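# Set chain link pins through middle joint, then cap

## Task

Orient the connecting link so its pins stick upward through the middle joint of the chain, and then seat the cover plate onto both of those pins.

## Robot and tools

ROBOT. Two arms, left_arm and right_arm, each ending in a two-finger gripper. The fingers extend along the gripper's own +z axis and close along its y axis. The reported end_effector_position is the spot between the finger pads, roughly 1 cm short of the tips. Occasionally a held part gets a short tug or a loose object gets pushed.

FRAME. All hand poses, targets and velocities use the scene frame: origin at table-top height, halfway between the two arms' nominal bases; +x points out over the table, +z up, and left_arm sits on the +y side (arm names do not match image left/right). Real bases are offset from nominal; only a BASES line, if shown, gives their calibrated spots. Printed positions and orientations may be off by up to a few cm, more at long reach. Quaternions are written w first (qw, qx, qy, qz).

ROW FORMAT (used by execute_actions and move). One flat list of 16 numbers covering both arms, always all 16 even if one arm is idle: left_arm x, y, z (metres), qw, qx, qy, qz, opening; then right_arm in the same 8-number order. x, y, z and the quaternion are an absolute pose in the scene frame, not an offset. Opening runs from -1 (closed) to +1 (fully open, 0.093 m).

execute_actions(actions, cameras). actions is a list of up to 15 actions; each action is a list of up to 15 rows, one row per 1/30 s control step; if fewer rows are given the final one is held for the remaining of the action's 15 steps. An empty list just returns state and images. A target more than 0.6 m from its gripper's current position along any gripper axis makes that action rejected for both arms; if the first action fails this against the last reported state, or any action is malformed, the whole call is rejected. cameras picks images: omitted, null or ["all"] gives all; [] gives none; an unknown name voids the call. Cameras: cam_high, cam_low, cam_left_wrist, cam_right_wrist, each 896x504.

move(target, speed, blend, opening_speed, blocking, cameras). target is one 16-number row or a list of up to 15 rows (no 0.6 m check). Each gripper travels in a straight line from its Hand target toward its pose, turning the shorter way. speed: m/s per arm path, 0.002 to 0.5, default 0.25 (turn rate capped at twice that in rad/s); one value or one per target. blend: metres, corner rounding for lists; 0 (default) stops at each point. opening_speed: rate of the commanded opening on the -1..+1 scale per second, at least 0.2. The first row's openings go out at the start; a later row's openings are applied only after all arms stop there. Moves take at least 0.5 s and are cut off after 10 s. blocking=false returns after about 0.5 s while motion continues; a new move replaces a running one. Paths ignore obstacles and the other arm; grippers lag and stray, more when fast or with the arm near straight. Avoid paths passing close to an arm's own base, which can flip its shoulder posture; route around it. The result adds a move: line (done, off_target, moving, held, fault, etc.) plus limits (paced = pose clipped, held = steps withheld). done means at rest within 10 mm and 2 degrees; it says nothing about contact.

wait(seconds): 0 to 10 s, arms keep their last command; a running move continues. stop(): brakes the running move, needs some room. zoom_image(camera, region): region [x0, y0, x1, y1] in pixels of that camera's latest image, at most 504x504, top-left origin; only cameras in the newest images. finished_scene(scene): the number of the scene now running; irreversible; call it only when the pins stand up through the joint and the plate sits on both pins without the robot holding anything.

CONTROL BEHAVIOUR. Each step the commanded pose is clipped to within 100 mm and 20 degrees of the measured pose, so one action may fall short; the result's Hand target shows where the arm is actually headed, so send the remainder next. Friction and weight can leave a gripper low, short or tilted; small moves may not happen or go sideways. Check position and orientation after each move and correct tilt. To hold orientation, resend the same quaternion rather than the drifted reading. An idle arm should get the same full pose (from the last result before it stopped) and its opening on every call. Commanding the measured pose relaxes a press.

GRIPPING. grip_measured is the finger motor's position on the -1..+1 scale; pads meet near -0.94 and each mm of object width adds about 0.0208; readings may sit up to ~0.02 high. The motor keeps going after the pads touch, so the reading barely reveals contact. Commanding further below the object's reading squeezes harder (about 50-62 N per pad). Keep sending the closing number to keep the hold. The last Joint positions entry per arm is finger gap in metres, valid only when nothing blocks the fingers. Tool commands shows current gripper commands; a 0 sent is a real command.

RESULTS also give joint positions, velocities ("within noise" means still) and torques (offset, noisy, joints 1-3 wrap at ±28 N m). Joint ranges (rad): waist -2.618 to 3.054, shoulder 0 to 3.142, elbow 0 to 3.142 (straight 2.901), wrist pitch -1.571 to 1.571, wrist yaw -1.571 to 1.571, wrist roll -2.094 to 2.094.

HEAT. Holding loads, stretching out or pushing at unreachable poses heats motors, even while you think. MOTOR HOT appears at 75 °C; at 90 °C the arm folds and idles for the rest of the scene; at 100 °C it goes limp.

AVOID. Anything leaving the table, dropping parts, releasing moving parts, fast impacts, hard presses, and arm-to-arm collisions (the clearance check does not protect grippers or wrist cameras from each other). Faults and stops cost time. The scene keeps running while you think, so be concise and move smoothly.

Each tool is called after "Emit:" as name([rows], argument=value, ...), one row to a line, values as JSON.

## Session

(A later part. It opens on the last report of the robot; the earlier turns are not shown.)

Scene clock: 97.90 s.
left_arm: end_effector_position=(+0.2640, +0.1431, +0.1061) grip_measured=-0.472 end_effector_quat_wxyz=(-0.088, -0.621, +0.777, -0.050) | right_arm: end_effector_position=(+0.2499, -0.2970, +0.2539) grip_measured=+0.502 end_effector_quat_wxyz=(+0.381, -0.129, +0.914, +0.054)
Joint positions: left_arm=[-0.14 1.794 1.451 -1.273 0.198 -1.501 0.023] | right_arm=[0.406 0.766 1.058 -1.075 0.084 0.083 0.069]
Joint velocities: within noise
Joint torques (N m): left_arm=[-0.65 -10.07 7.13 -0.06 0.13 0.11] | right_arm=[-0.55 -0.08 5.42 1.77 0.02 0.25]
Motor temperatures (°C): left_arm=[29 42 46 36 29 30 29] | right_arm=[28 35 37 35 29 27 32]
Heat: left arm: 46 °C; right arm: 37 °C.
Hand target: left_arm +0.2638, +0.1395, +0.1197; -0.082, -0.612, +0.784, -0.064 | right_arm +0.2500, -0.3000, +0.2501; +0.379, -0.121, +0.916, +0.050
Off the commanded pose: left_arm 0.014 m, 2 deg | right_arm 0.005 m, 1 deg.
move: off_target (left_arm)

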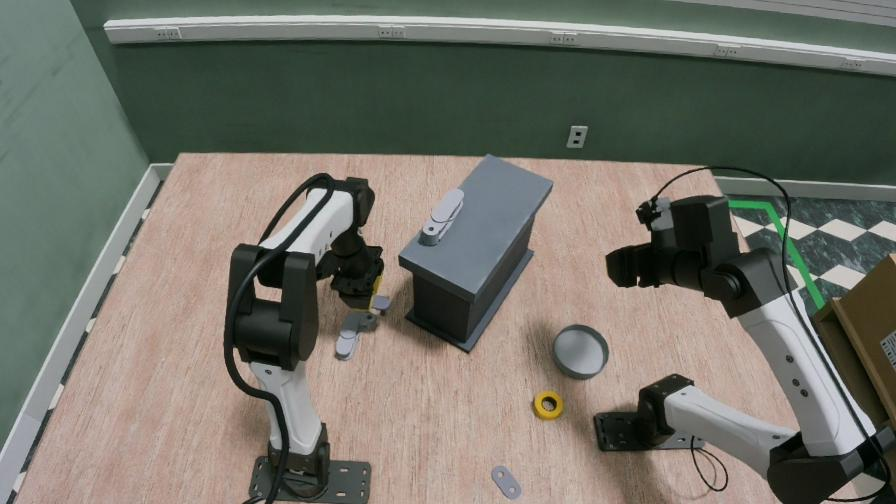

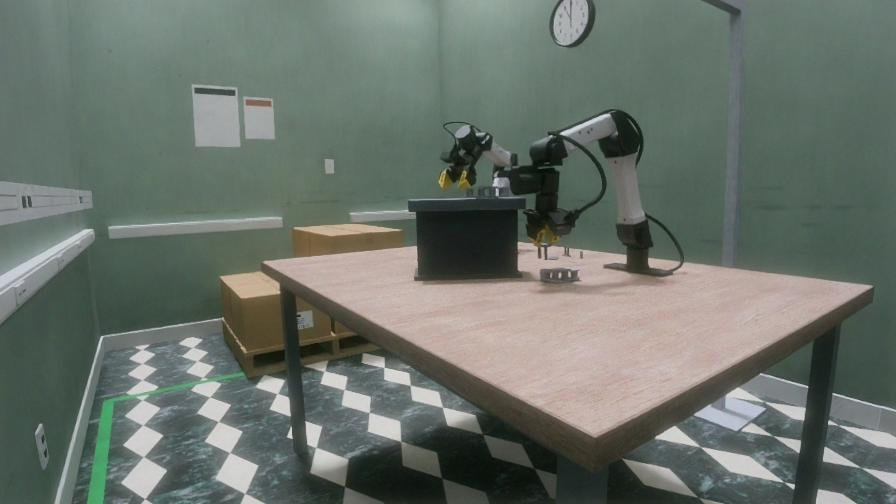

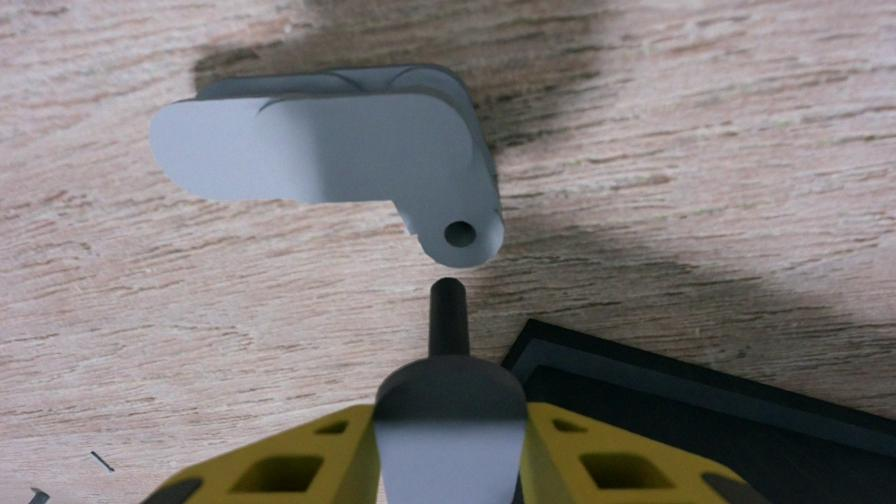

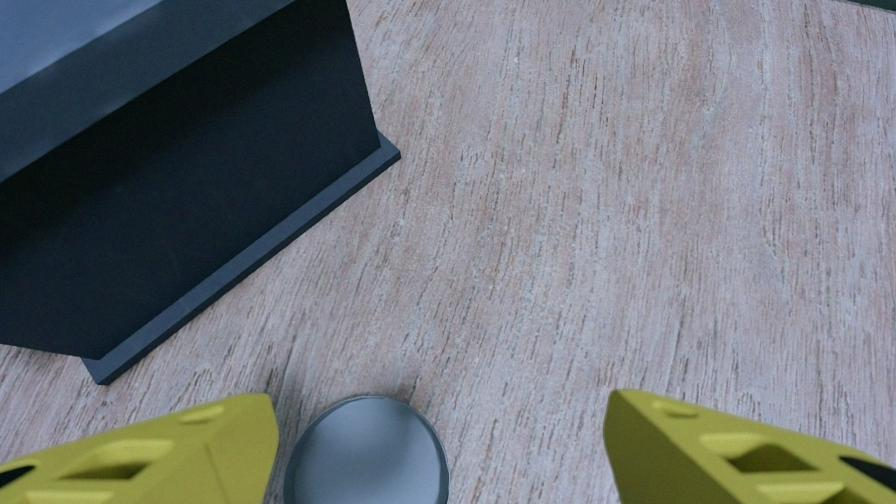

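Emit:
move([
  [0.235,0.165,0.2,-0.0824,-0.6123,0.7837,-0.0643,-0.8,0.2,-0.30,0.28,0.454,-0.362,0.74,0.344,0.8],
  [0.18,0.07,0.29,0.005,-0.308,0.848,-0.43,-0.8,0.15,-0.20,0.292,0.5,-0.5,0.5,0.5,0.8],
], speed=0.25, blend=[0.02,0])

Scene clock: 106.80 s.
left_arm: end_effector_position=(+0.1815, +0.0740, +0.2852) grip_measured=-0.472 end_effector_quat_wxyz=(-0.001, -0.326, +0.849, -0.417) | right_arm: end_effector_position=(+0.1500, -0.2010, +0.2948) grip_measured=+0.798 end_effector_quat_wxyz=(+0.500, -0.499, +0.503, +0.497)
Joint positions: left_arm=[-0.16 1.165 1.344 -1.21 0.706 -1.113 0.023] | right_arm=[0.002 0.917 0.862 -1.534 -1.566 -1.589 0.083]
Joint velocities: within noise
Joint torques (N m): left_arm=[-0.65 -3.52 5.3 1.4 0.49 0.15] | right_arm=[0.57 0.25 5.05 0.41 -0.77 0.08]
Motor temperatures (°C): left_arm=[29 43 46 35 29 30 29] | right_arm=[28 35 37 35 30 27 32]
Heat: left arm: 46 °C; right arm: 37 °C.
Hand target: left_arm +0.1799, +0.0702, +0.2901; +0.005, -0.308, +0.849, -0.430 | right_arm +0.1500, -0.2002, +0.2920; +0.500, -0.500, +0.500, +0.500
Off the commanded pose: left_arm 0.006 m, 3 deg | right_arm 0.003 m, 0 deg.
move: off_target (left_arm)

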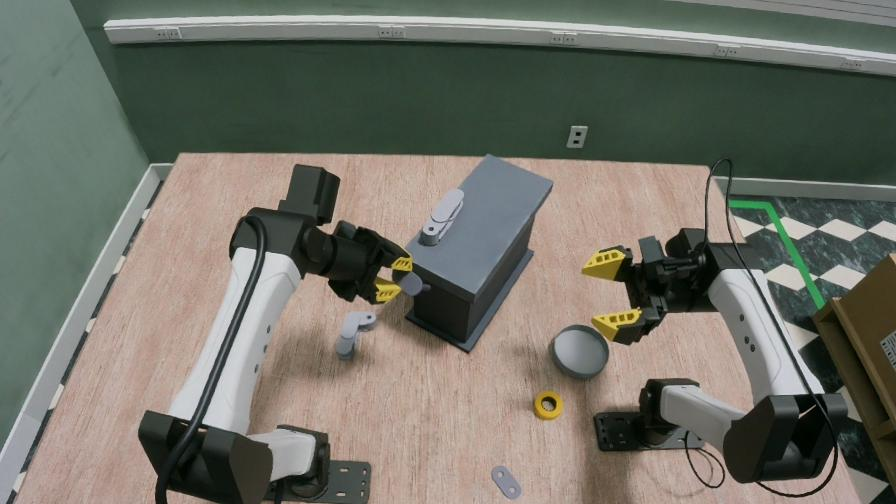

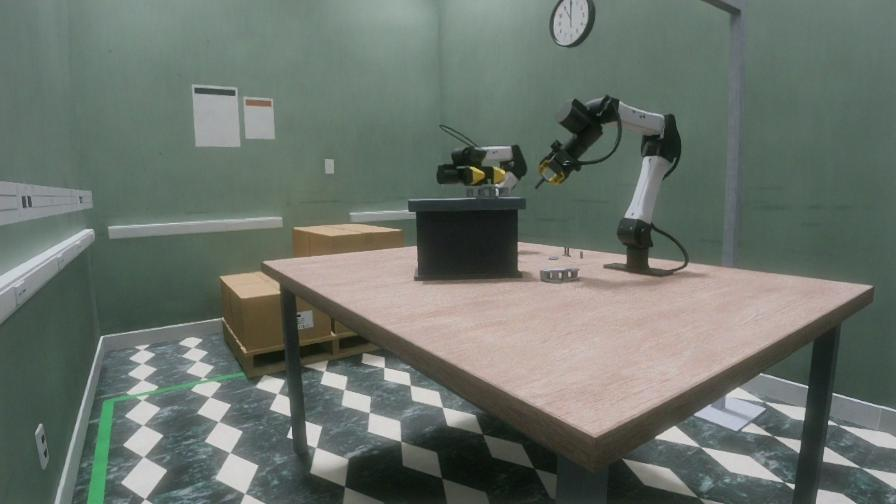

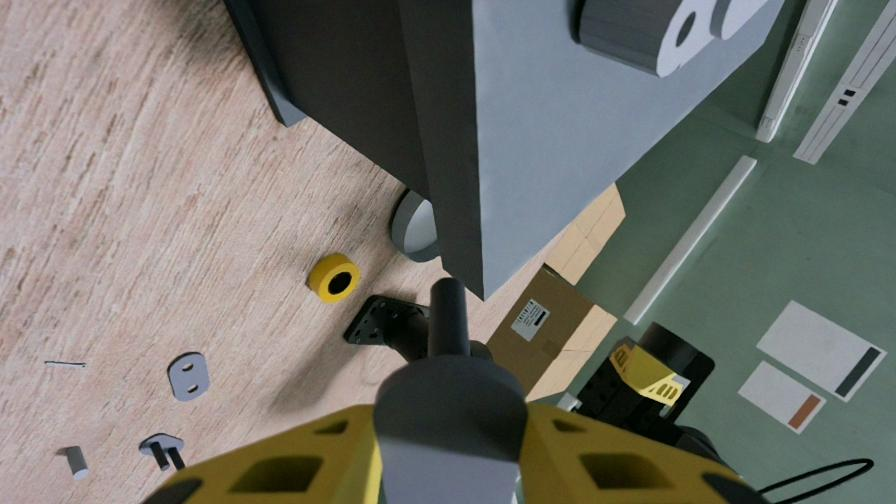

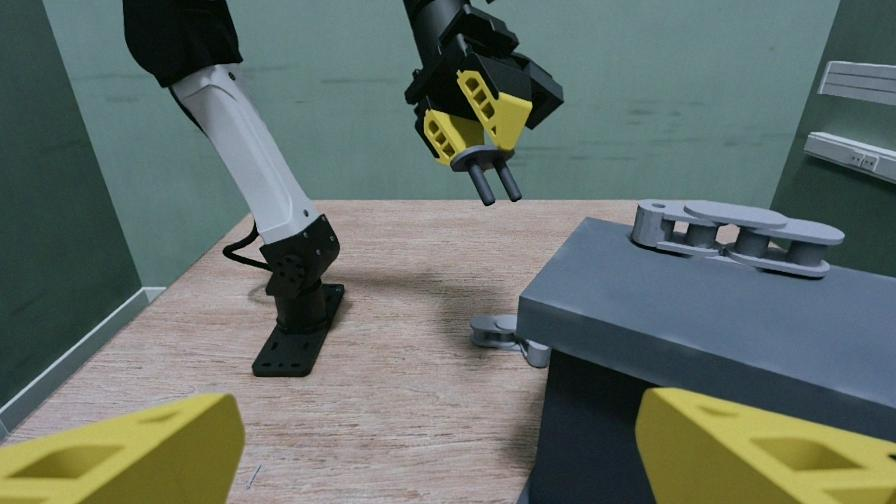

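Emit:
move([
  [0.2,0.0,0.32,-0.03,-0.13,0.80,-0.58,-0.8,0.32,-0.20,0.31,0.678,-0.2008,0.678,0.2008,0.8],
  [0.213,-0.066,0.32,-0.0696,0.0696,0.7037,-0.7037,-0.8,0.27,-0.19,0.31,0.6124,-0.3536,0.6124,0.3536,0.8],
], speed=0.25, blend=[0.02,0])

Scene clock: 112.93 s.
left_arm: end_effector_position=(+0.2141, -0.0638, +0.3252) grip_measured=-0.472 end_effector_quat_wxyz=(-0.058, +0.069, +0.705, -0.704) | right_arm: end_effector_position=(+0.2745, -0.1923, +0.3088) grip_measured=+0.798 end_effector_quat_wxyz=(+0.492, -0.504, +0.491, +0.512)
Joint positions: left_arm=[-0.387 1.471 1.033 0.425 1.347 -1.543 0.023] | right_arm=[0.042 1.489 1.262 -1.527 -1.581 -1.746 0.083]
Joint velocities: within noise
Joint torques (N m): left_arm=[-0.66 -4.48 6 1.75 0.11 -0.14] | right_arm=[0.53 -6.82 5.53 0.02 -0.73 0.07]
Motor temperatures (°C): left_arm=[29 42 46 36 29 30 29] | right_arm=[28 35 37 34 30 27 32]
Heat: left arm: 46 °C; right arm: 37 °C.
Hand target: left_arm +0.2129, -0.0660, +0.3201; -0.069, +0.070, +0.705, -0.703 | right_arm +0.2700, -0.1908, +0.3100; +0.492, -0.506, +0.488, +0.513
Off the commanded pose: left_arm 0.006 m, 1 deg | right_arm 0.005 m, 32 deg; orientation clipped.
joint sent to its limit (right arm) — joint 5 (wrist yaw), lower limit. The joint targets are off in orientation, not in position.
move: off_target (right_arm); limits=paced

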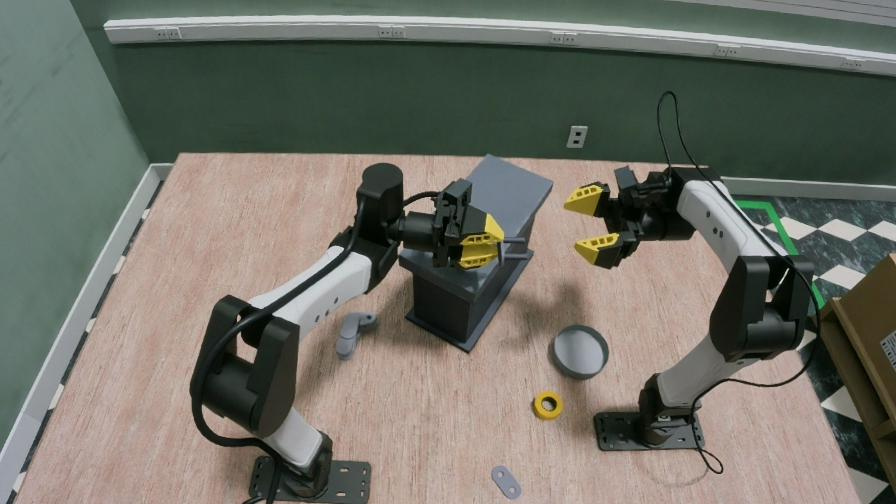

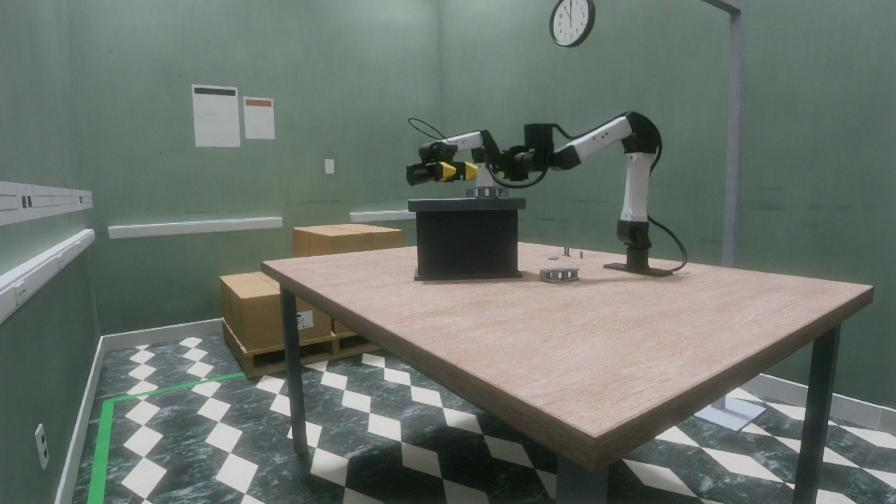

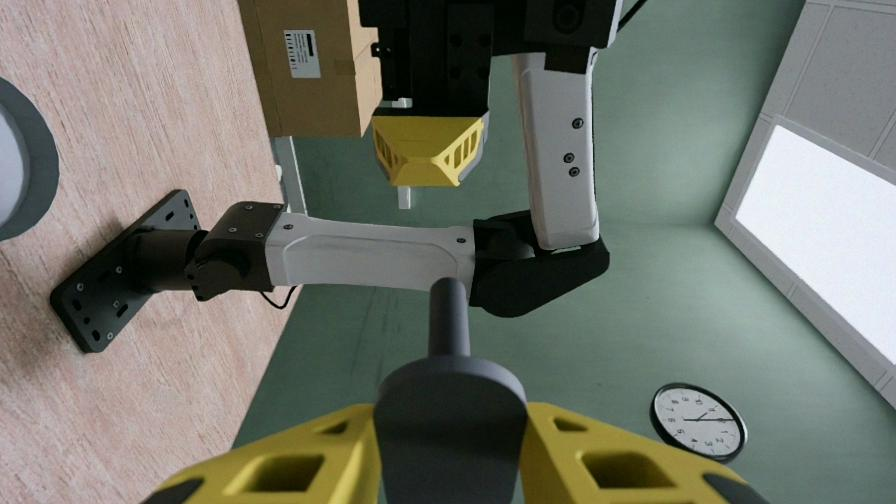

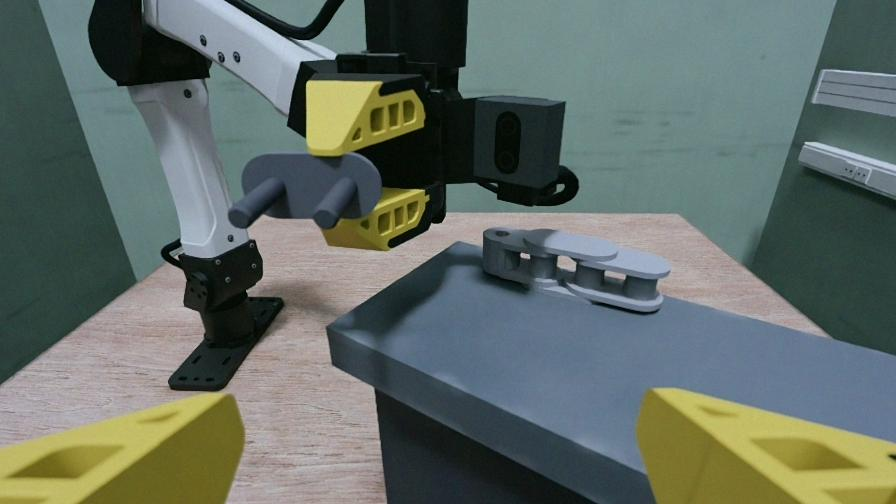

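Emit:
move([
  [0.213,-0.066,0.32,-0.0696,0.0696,0.7037,-0.7037,-0.8,0.25,-0.30,0.25,0.3794,-0.1206,0.9160,0.05,0.8],
  [0.213,-0.066,0.32,-0.0696,0.0696,0.7037,-0.7037,-0.8,0.36,-0.22,0.30,0.67,-0.16,0.70,0.19,0.8],
], speed=0.25, cameras=["cam_high","cam_right_wrist"])

Scene clock: 119.53 s.
left_arm: end_effector_position=(+0.2141, -0.0638, +0.3262) grip_measured=-0.472 end_effector_quat_wxyz=(-0.058, +0.070, +0.704, -0.704) | right_arm: end_effector_position=(+0.3583, -0.2206, +0.3104) grip_measured=+0.798 end_effector_quat_wxyz=(+0.678, -0.157, +0.692, +0.191)
Joint positions: left_arm=[-0.387 1.471 1.033 0.435 1.347 -1.55 0.023] | right_arm=[0.394 0.892 0.626 0.259 -0.112 0.051 0.083]
Joint velocities: within noise
Joint torques (N m): left_arm=[-0.66 -4.42 5.81 1.75 0.11 -0.12] | right_arm=[-0.34 -1.05 6.52 2.07 -0.14 0.12]
Motor temperatures (°C): left_arm=[29 42 46 37 29 30 29] | right_arm=[28 35 37 34 30 27 32]
Heat: left arm: 46 °C; right arm: 37 °C.
Hand target: left_arm +0.2129, -0.0660, +0.3200; -0.070, +0.070, +0.704, -0.703 | right_arm +0.3598, -0.2200, +0.3001; +0.670, -0.160, +0.700, +0.190
Off the commanded pose: left_arm 0.007 m, 1 deg | right_arm 0.011 m, 1 deg.
move: off_target (right_arm)
Images, in order (width x height): cam_high 896x504, cam_right_wrist 896x504.

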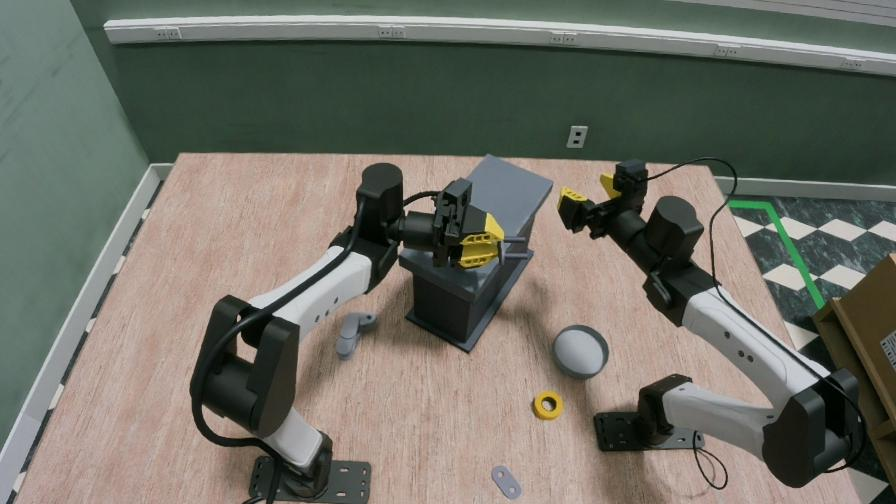

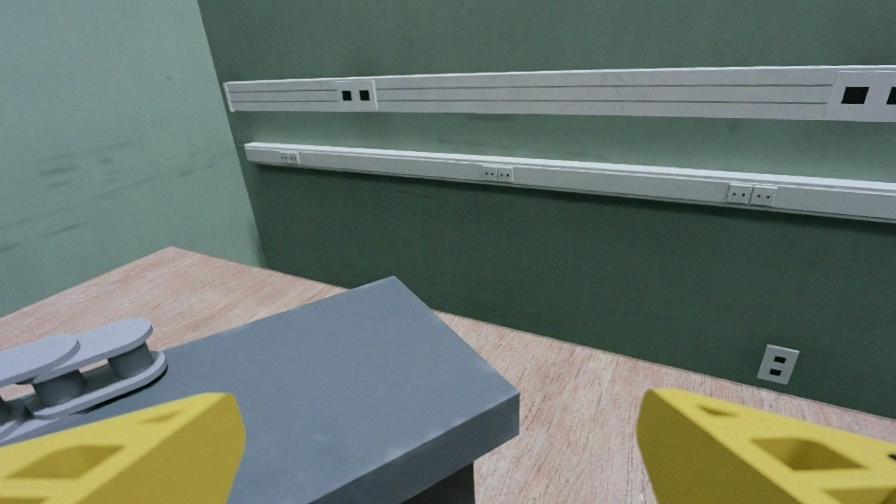

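Emit:
move([
  [0.213,-0.066,0.32,-0.0696,0.0696,0.7037,-0.7037,-0.8,0.30,-0.16,0.31,0.6124,-0.3536,0.6124,0.3536,0.8],
  [0.213,-0.066,0.32,-0.0696,0.0696,0.7037,-0.7037,-0.8,0.201,-0.13,0.312,0.5,-0.5,0.5,0.5,0.85],
], speed=0.2, blend=[0.02,0])

Scene clock: 123.93 s.
left_arm: end_effector_position=(+0.2141, -0.0638, +0.3262) grip_measured=-0.472 end_effector_quat_wxyz=(-0.057, +0.070, +0.704, -0.705) | right_arm: end_effector_position=(+0.2063, -0.1304, +0.3140) grip_measured=+0.847 end_effector_quat_wxyz=(+0.505, -0.495, +0.503, +0.497)
Joint positions: left_arm=[-0.387 1.471 1.033 0.435 1.347 -1.55 0.023] | right_arm=[0.419 0.866 0.617 0.259 -1.144 0.01 0.086]
Joint velocities: within noise
Joint torques (N m): left_arm=[-0.68 -4.44 5.79 1.76 0.11 -0.12] | right_arm=[0.57 -2.5 7.01 1.49 -0.17 0.07]
Motor temperatures (°C): left_arm=[29 42 47 38 29 30 30] | right_arm=[28 35 37 35 30 27 32]
Heat: left arm: 47 °C; right arm: 37 °C.
Hand target: left_arm +0.2129, -0.0660, +0.3200; -0.070, +0.070, +0.704, -0.703 | right_arm +0.2011, -0.1300, +0.3121; +0.500, -0.500, +0.500, +0.500
Off the commanded pose: left_arm 0.007 m, 1 deg | right_arm 0.006 m, 1 deg.
move: done

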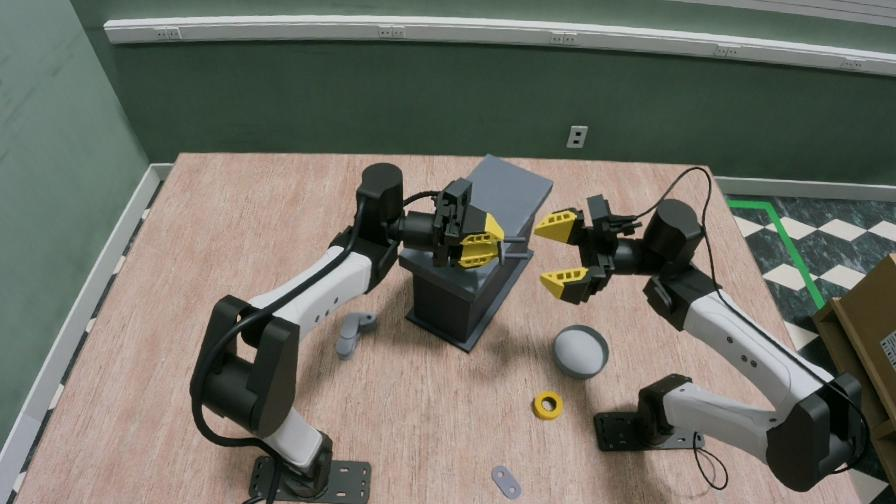

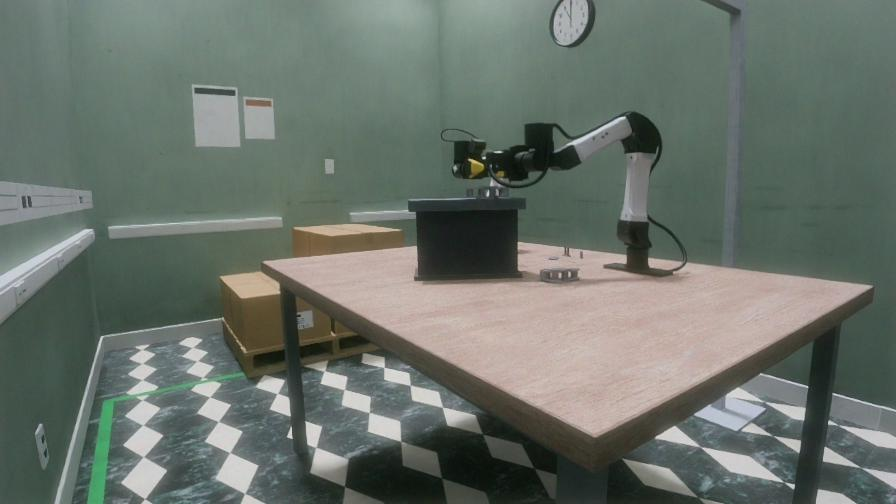

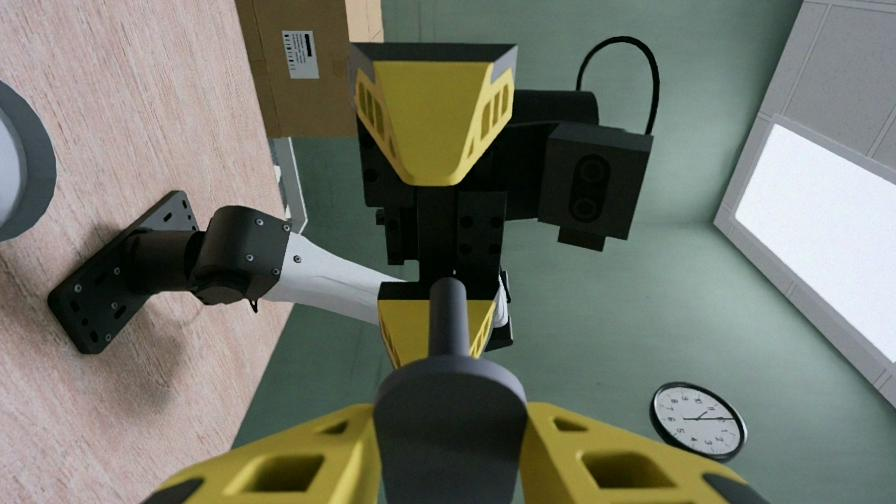

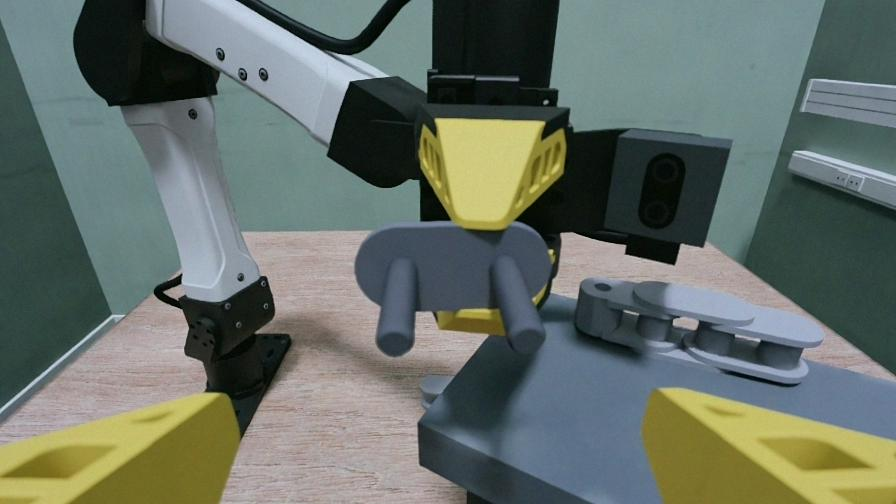

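Emit:
move(target=[0.213,-0.066,0.32,-0.0696,0.0696,0.7037,-0.7037,-0.8,0.206,-0.10,0.315,0.5,-0.5,0.5,0.5,0.85], speed=0.1, cameras=["cam_high","cam_right_wrist"])

Emit:
zoom_image(camera="cam_high", region=[440, 180, 620, 310])

Scene clock: 127.47 s.
left_arm: end_effector_position=(+0.2141, -0.0638, +0.3262) grip_measured=-0.472 end_effector_quat_wxyz=(-0.058, +0.070, +0.704, -0.705) | right_arm: end_effector_position=(+0.2042, -0.1028, +0.3062) grip_measured=+0.848 end_effector_quat_wxyz=(+0.491, -0.496, +0.508, +0.504)
Joint positions: left_arm=[-0.387 1.471 1.033 0.435 1.347 -1.551 0.023] | right_arm=[0.551 0.934 0.628 0.286 -1.029 0.009 0.086]
Joint velocities: within noise
Joint torques (N m): left_arm=[-0.66 -4.44 5.79 1.76 0.11 -0.12] | right_arm=[0.57 -1.01 9.78 1.76 -0.01 0.07]
Motor temperatures (°C): left_arm=[29 41 47 38 29 30 30] | right_arm=[28 35 37 35 30 27 32]
Heat: left arm: 47 °C; right arm: 37 °C.
Hand target: left_arm +0.2129, -0.0660, +0.3200; -0.070, +0.070, +0.704, -0.703 | right_arm +0.2057, -0.1003, +0.3149; +0.500, -0.500, +0.500, +0.500
Off the commanded pose: left_arm 0.007 m, 1 deg | right_arm 0.009 m, 2 deg.
move: done
Images, in order (width x height): cam_high 896x504, cam_right_wrist 896x504.

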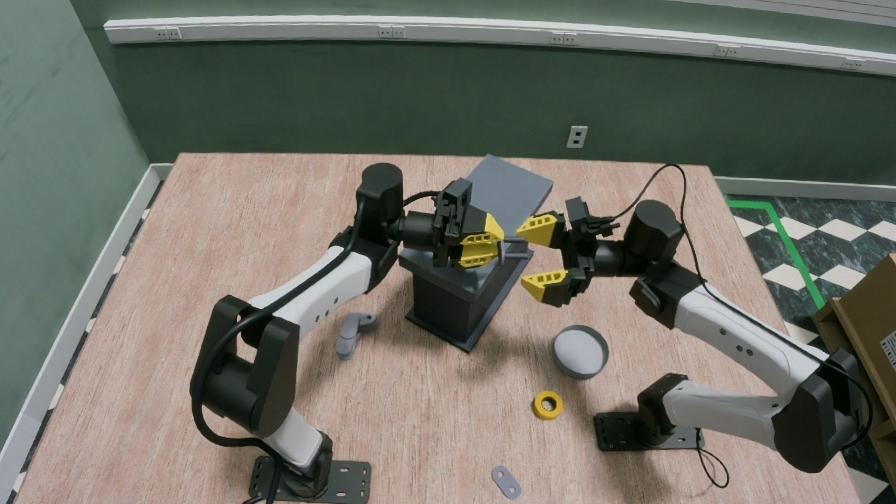

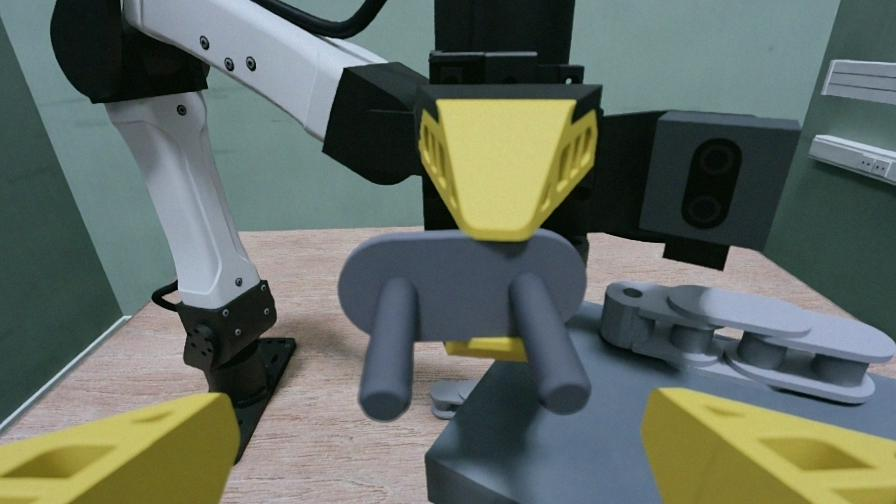

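Scaled by 2.800 from the camera's 896x504 image, which has a finer 1280x720 frame.

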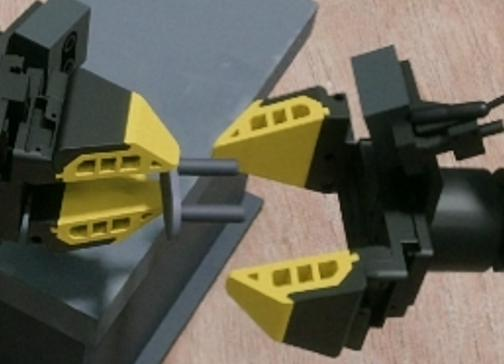

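Emit:
move(target=[0.213,-0.066,0.32,-0.0696,0.0696,0.7037,-0.7037,-0.8,0.211,-0.08,0.325,0.5,-0.5,0.5,0.5,0.85], speed=0.1, cameras=["cam_high","cam_right_wrist"])

Emit:
zoom_image(camera="cam_high", region=[440, 180, 620, 310])

Scene clock: 129.10 s.
left_arm: end_effector_position=(+0.2141, -0.0638, +0.3262) grip_measured=-0.472 end_effector_quat_wxyz=(-0.058, +0.070, +0.704, -0.705) | right_arm: end_effector_position=(+0.2094, -0.0832, +0.3165) grip_measured=+0.848 end_effector_quat_wxyz=(+0.491, -0.497, +0.508, +0.504)
Joint positions: left_arm=[-0.387 1.471 1.033 0.435 1.347 -1.551 0.023] | right_arm=[0.621 1.003 0.697 0.289 -0.959 0.009 0.086]
Joint velocities: within noise
Joint torques (N m): left_arm=[-0.68 -4.44 5.79 1.76 0.11 -0.12] | right_arm=[0.54 -1.57 9.84 1.78 -0.05 0.07]
Motor temperatures (°C): left_arm=[29 41 47 38 29 30 30] | right_arm=[28 35 37 35 30 27 32]
Heat: left arm: 47 °C; right arm: 37 °C.
Hand target: left_arm +0.2129, -0.0660, +0.3200; -0.070, +0.070, +0.704, -0.703 | right_arm +0.2109, -0.0803, +0.3248; +0.500, -0.500, +0.500, +0.500
Off the commanded pose: left_arm 0.007 m, 1 deg | right_arm 0.009 m, 1 deg.
move: done
Images, in order (width x height): cam_high 896x504, cam_right_wrist 896x504.

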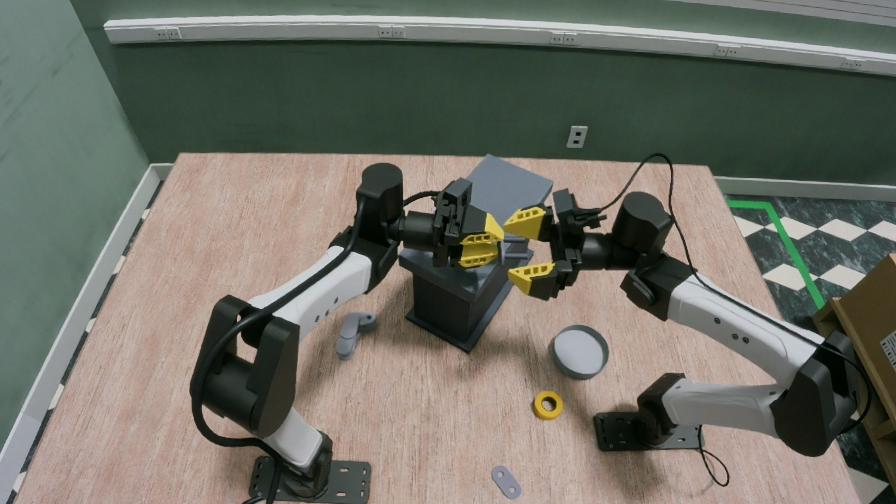

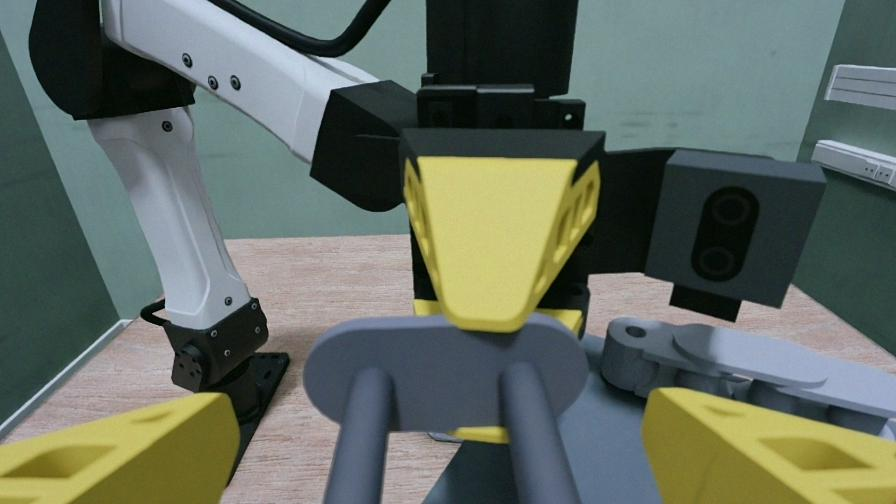

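Scaled by 2.800 from the camera's 896x504 image, which has a finer 1280x720 frame.

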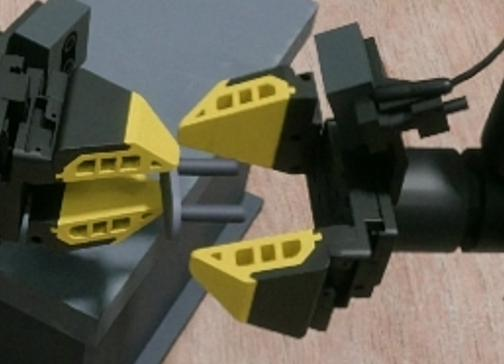

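Emit:
move(target=[0.213,-0.066,0.32,-0.0696,0.0696,0.7037,-0.7037,-0.8,0.211,-0.0675,0.326,0.5,-0.5,0.5,0.5,0.85], speed=0.06, cameras=["cam_high","cam_right_wrist","cam_left_wrist"])

Emit:
zoom_image(camera="cam_high", region=[450, 190, 570, 300])

Scene clock: 130.57 s.
left_arm: end_effector_position=(+0.2141, -0.0638, +0.3262) grip_measured=-0.472 end_effector_quat_wxyz=(-0.058, +0.070, +0.704, -0.705) | right_arm: end_effector_position=(+0.2093, -0.0709, +0.3173) grip_measured=+0.848 end_effector_quat_wxyz=(+0.491, -0.497, +0.508, +0.503)
Joint positions: left_arm=[-0.387 1.471 1.033 0.435 1.347 -1.551 0.023] | right_arm=[0.669 1.036 0.716 0.302 -0.911 0.009 0.086]
Joint velocities: within noise
Joint torques (N m): left_arm=[-0.65 -4.44 5.79 1.76 0.11 -0.12] | right_arm=[0.55 -1.87 9.89 1.82 -0.04 0.07]
Motor temperatures (°C): left_arm=[29 41 47 38 29 30 30] | right_arm=[28 35 38 36 30 27 32]
Heat: left arm: 47 °C; right arm: 38 °C.
Hand target: left_arm +0.2129, -0.0660, +0.3200; -0.070, +0.070, +0.704, -0.703 | right_arm +0.2108, -0.0678, +0.3259; +0.500, -0.500, +0.500, +0.500
Off the commanded pose: left_arm 0.007 m, 1 deg | right_arm 0.010 m, 1 deg.
move: done
Images, in order (width x height): cam_high 896x504, cam_left_wrist 896x504, cam_right_wrist 896x504.

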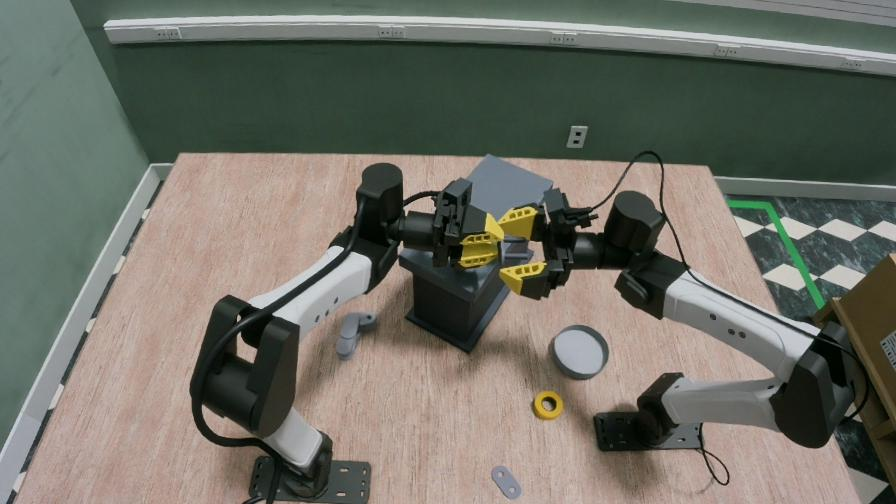

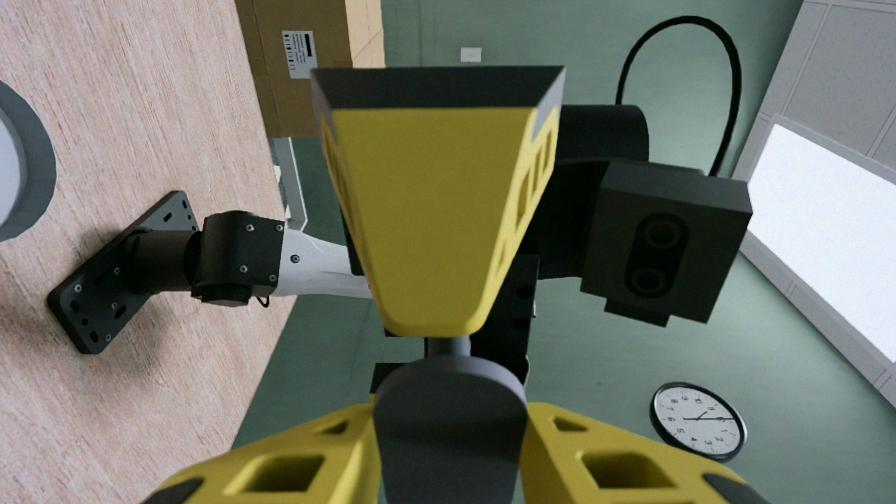

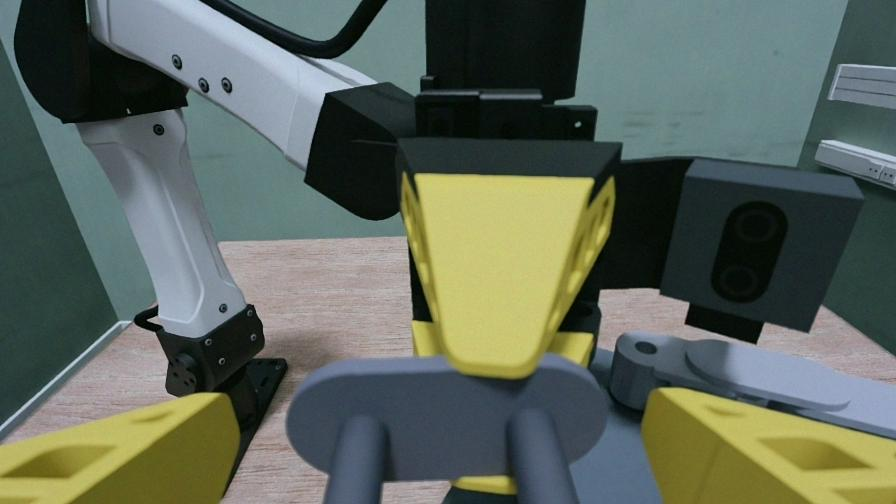

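Scaled by 4.200 from the camera's 896x504 image, which has a finer 1280x720 frame.

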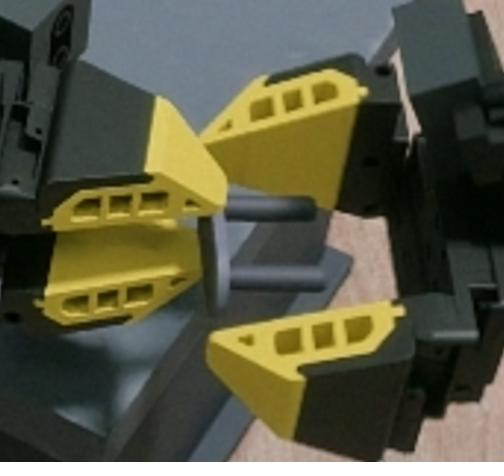

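Emit:
move(target=[0.213,-0.066,0.32,-0.0696,0.0696,0.7037,-0.7037,-0.8,0.211,-0.067,0.326,0.5,-0.5,0.5,0.5,0.15], speed=0.06, opening_speed=0.4, cameras=["cam_high","cam_right_wrist","cam_left_wrist"])

Emit:
zoom_image(camera="cam_high", region=[450, 190, 570, 300])

Scene clock: 133.20 s.
left_arm: end_effector_position=(+0.2140, -0.0638, +0.3262) grip_measured=-0.472 end_effector_quat_wxyz=(-0.058, +0.070, +0.704, -0.705) | right_arm: end_effector_position=(+0.2102, -0.0709, +0.3175) grip_measured=+0.173 end_effector_quat_wxyz=(+0.493, -0.496, +0.509, +0.502)
Joint positions: left_arm=[-0.387 1.471 1.033 0.435 1.348 -1.551 0.023] | right_arm=[0.669 1.036 0.716 0.303 -0.906 0.009 0.054]
Joint velocities: within noise
Joint torques (N m): left_arm=[-0.68 -4.44 5.78 1.75 0.1 -0.12] | right_arm=[0.66 -1.7 9.95 1.83 -0.06 0.07]
Motor temperatures (°C): left_arm=[29 41 47 38 29 30 30] | right_arm=[28 35 38 36 30 27 32]
Heat: left arm: 47 °C; right arm: 38 °C.
Hand target: left_arm +0.2129, -0.0660, +0.3200; -0.070, +0.070, +0.704, -0.703 | right_arm +0.2109, -0.0673, +0.3259; +0.500, -0.500, +0.500, +0.500
Off the commanded pose: left_arm 0.007 m, 1 deg | right_arm 0.009 m, 1 deg.
move: done
Images, in order (width x height): cam_high 896x504, cam_left_wrist 896x504, cam_right_wrist 896x504.

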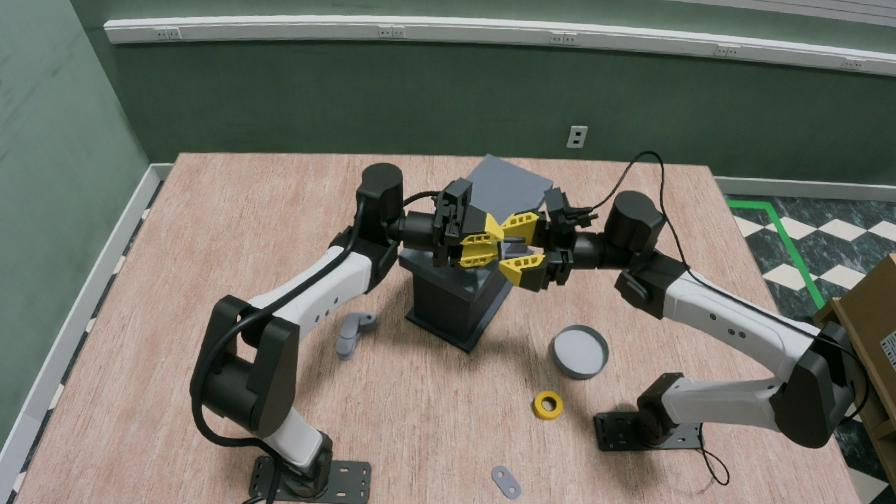

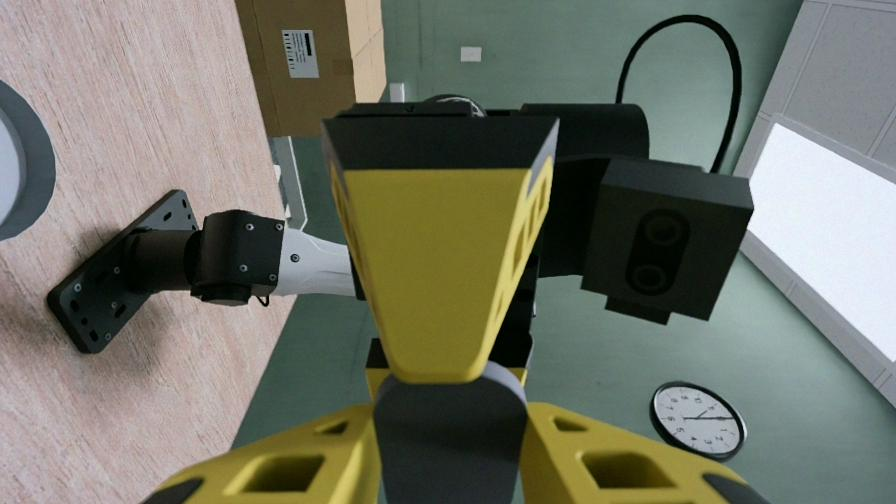

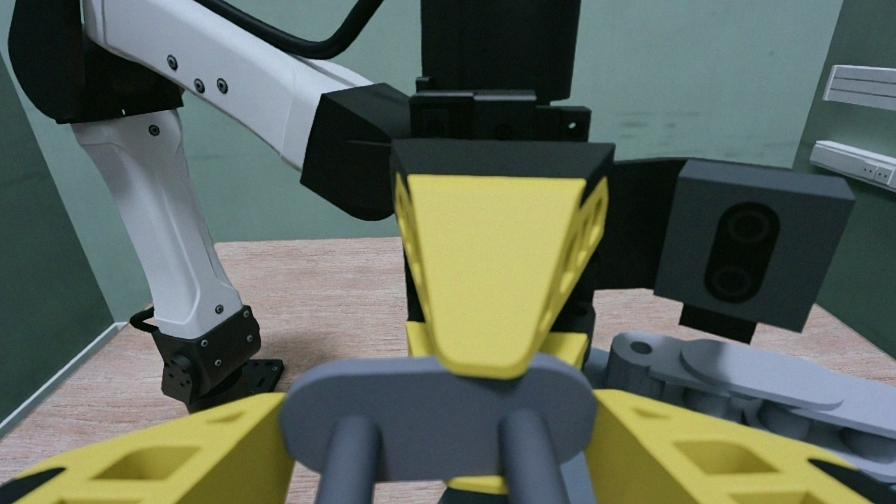

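Scaled by 4.200 from the camera's 896x504 image, which has a finer 1280x720 frame.

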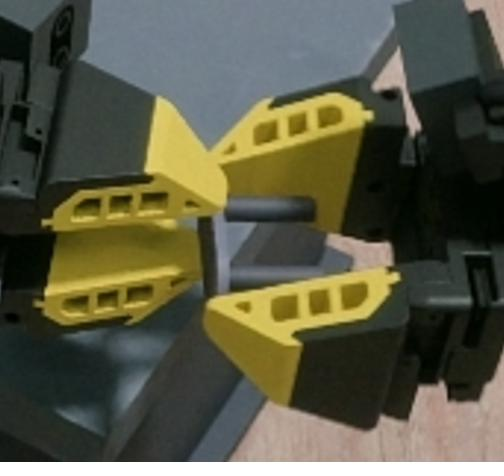

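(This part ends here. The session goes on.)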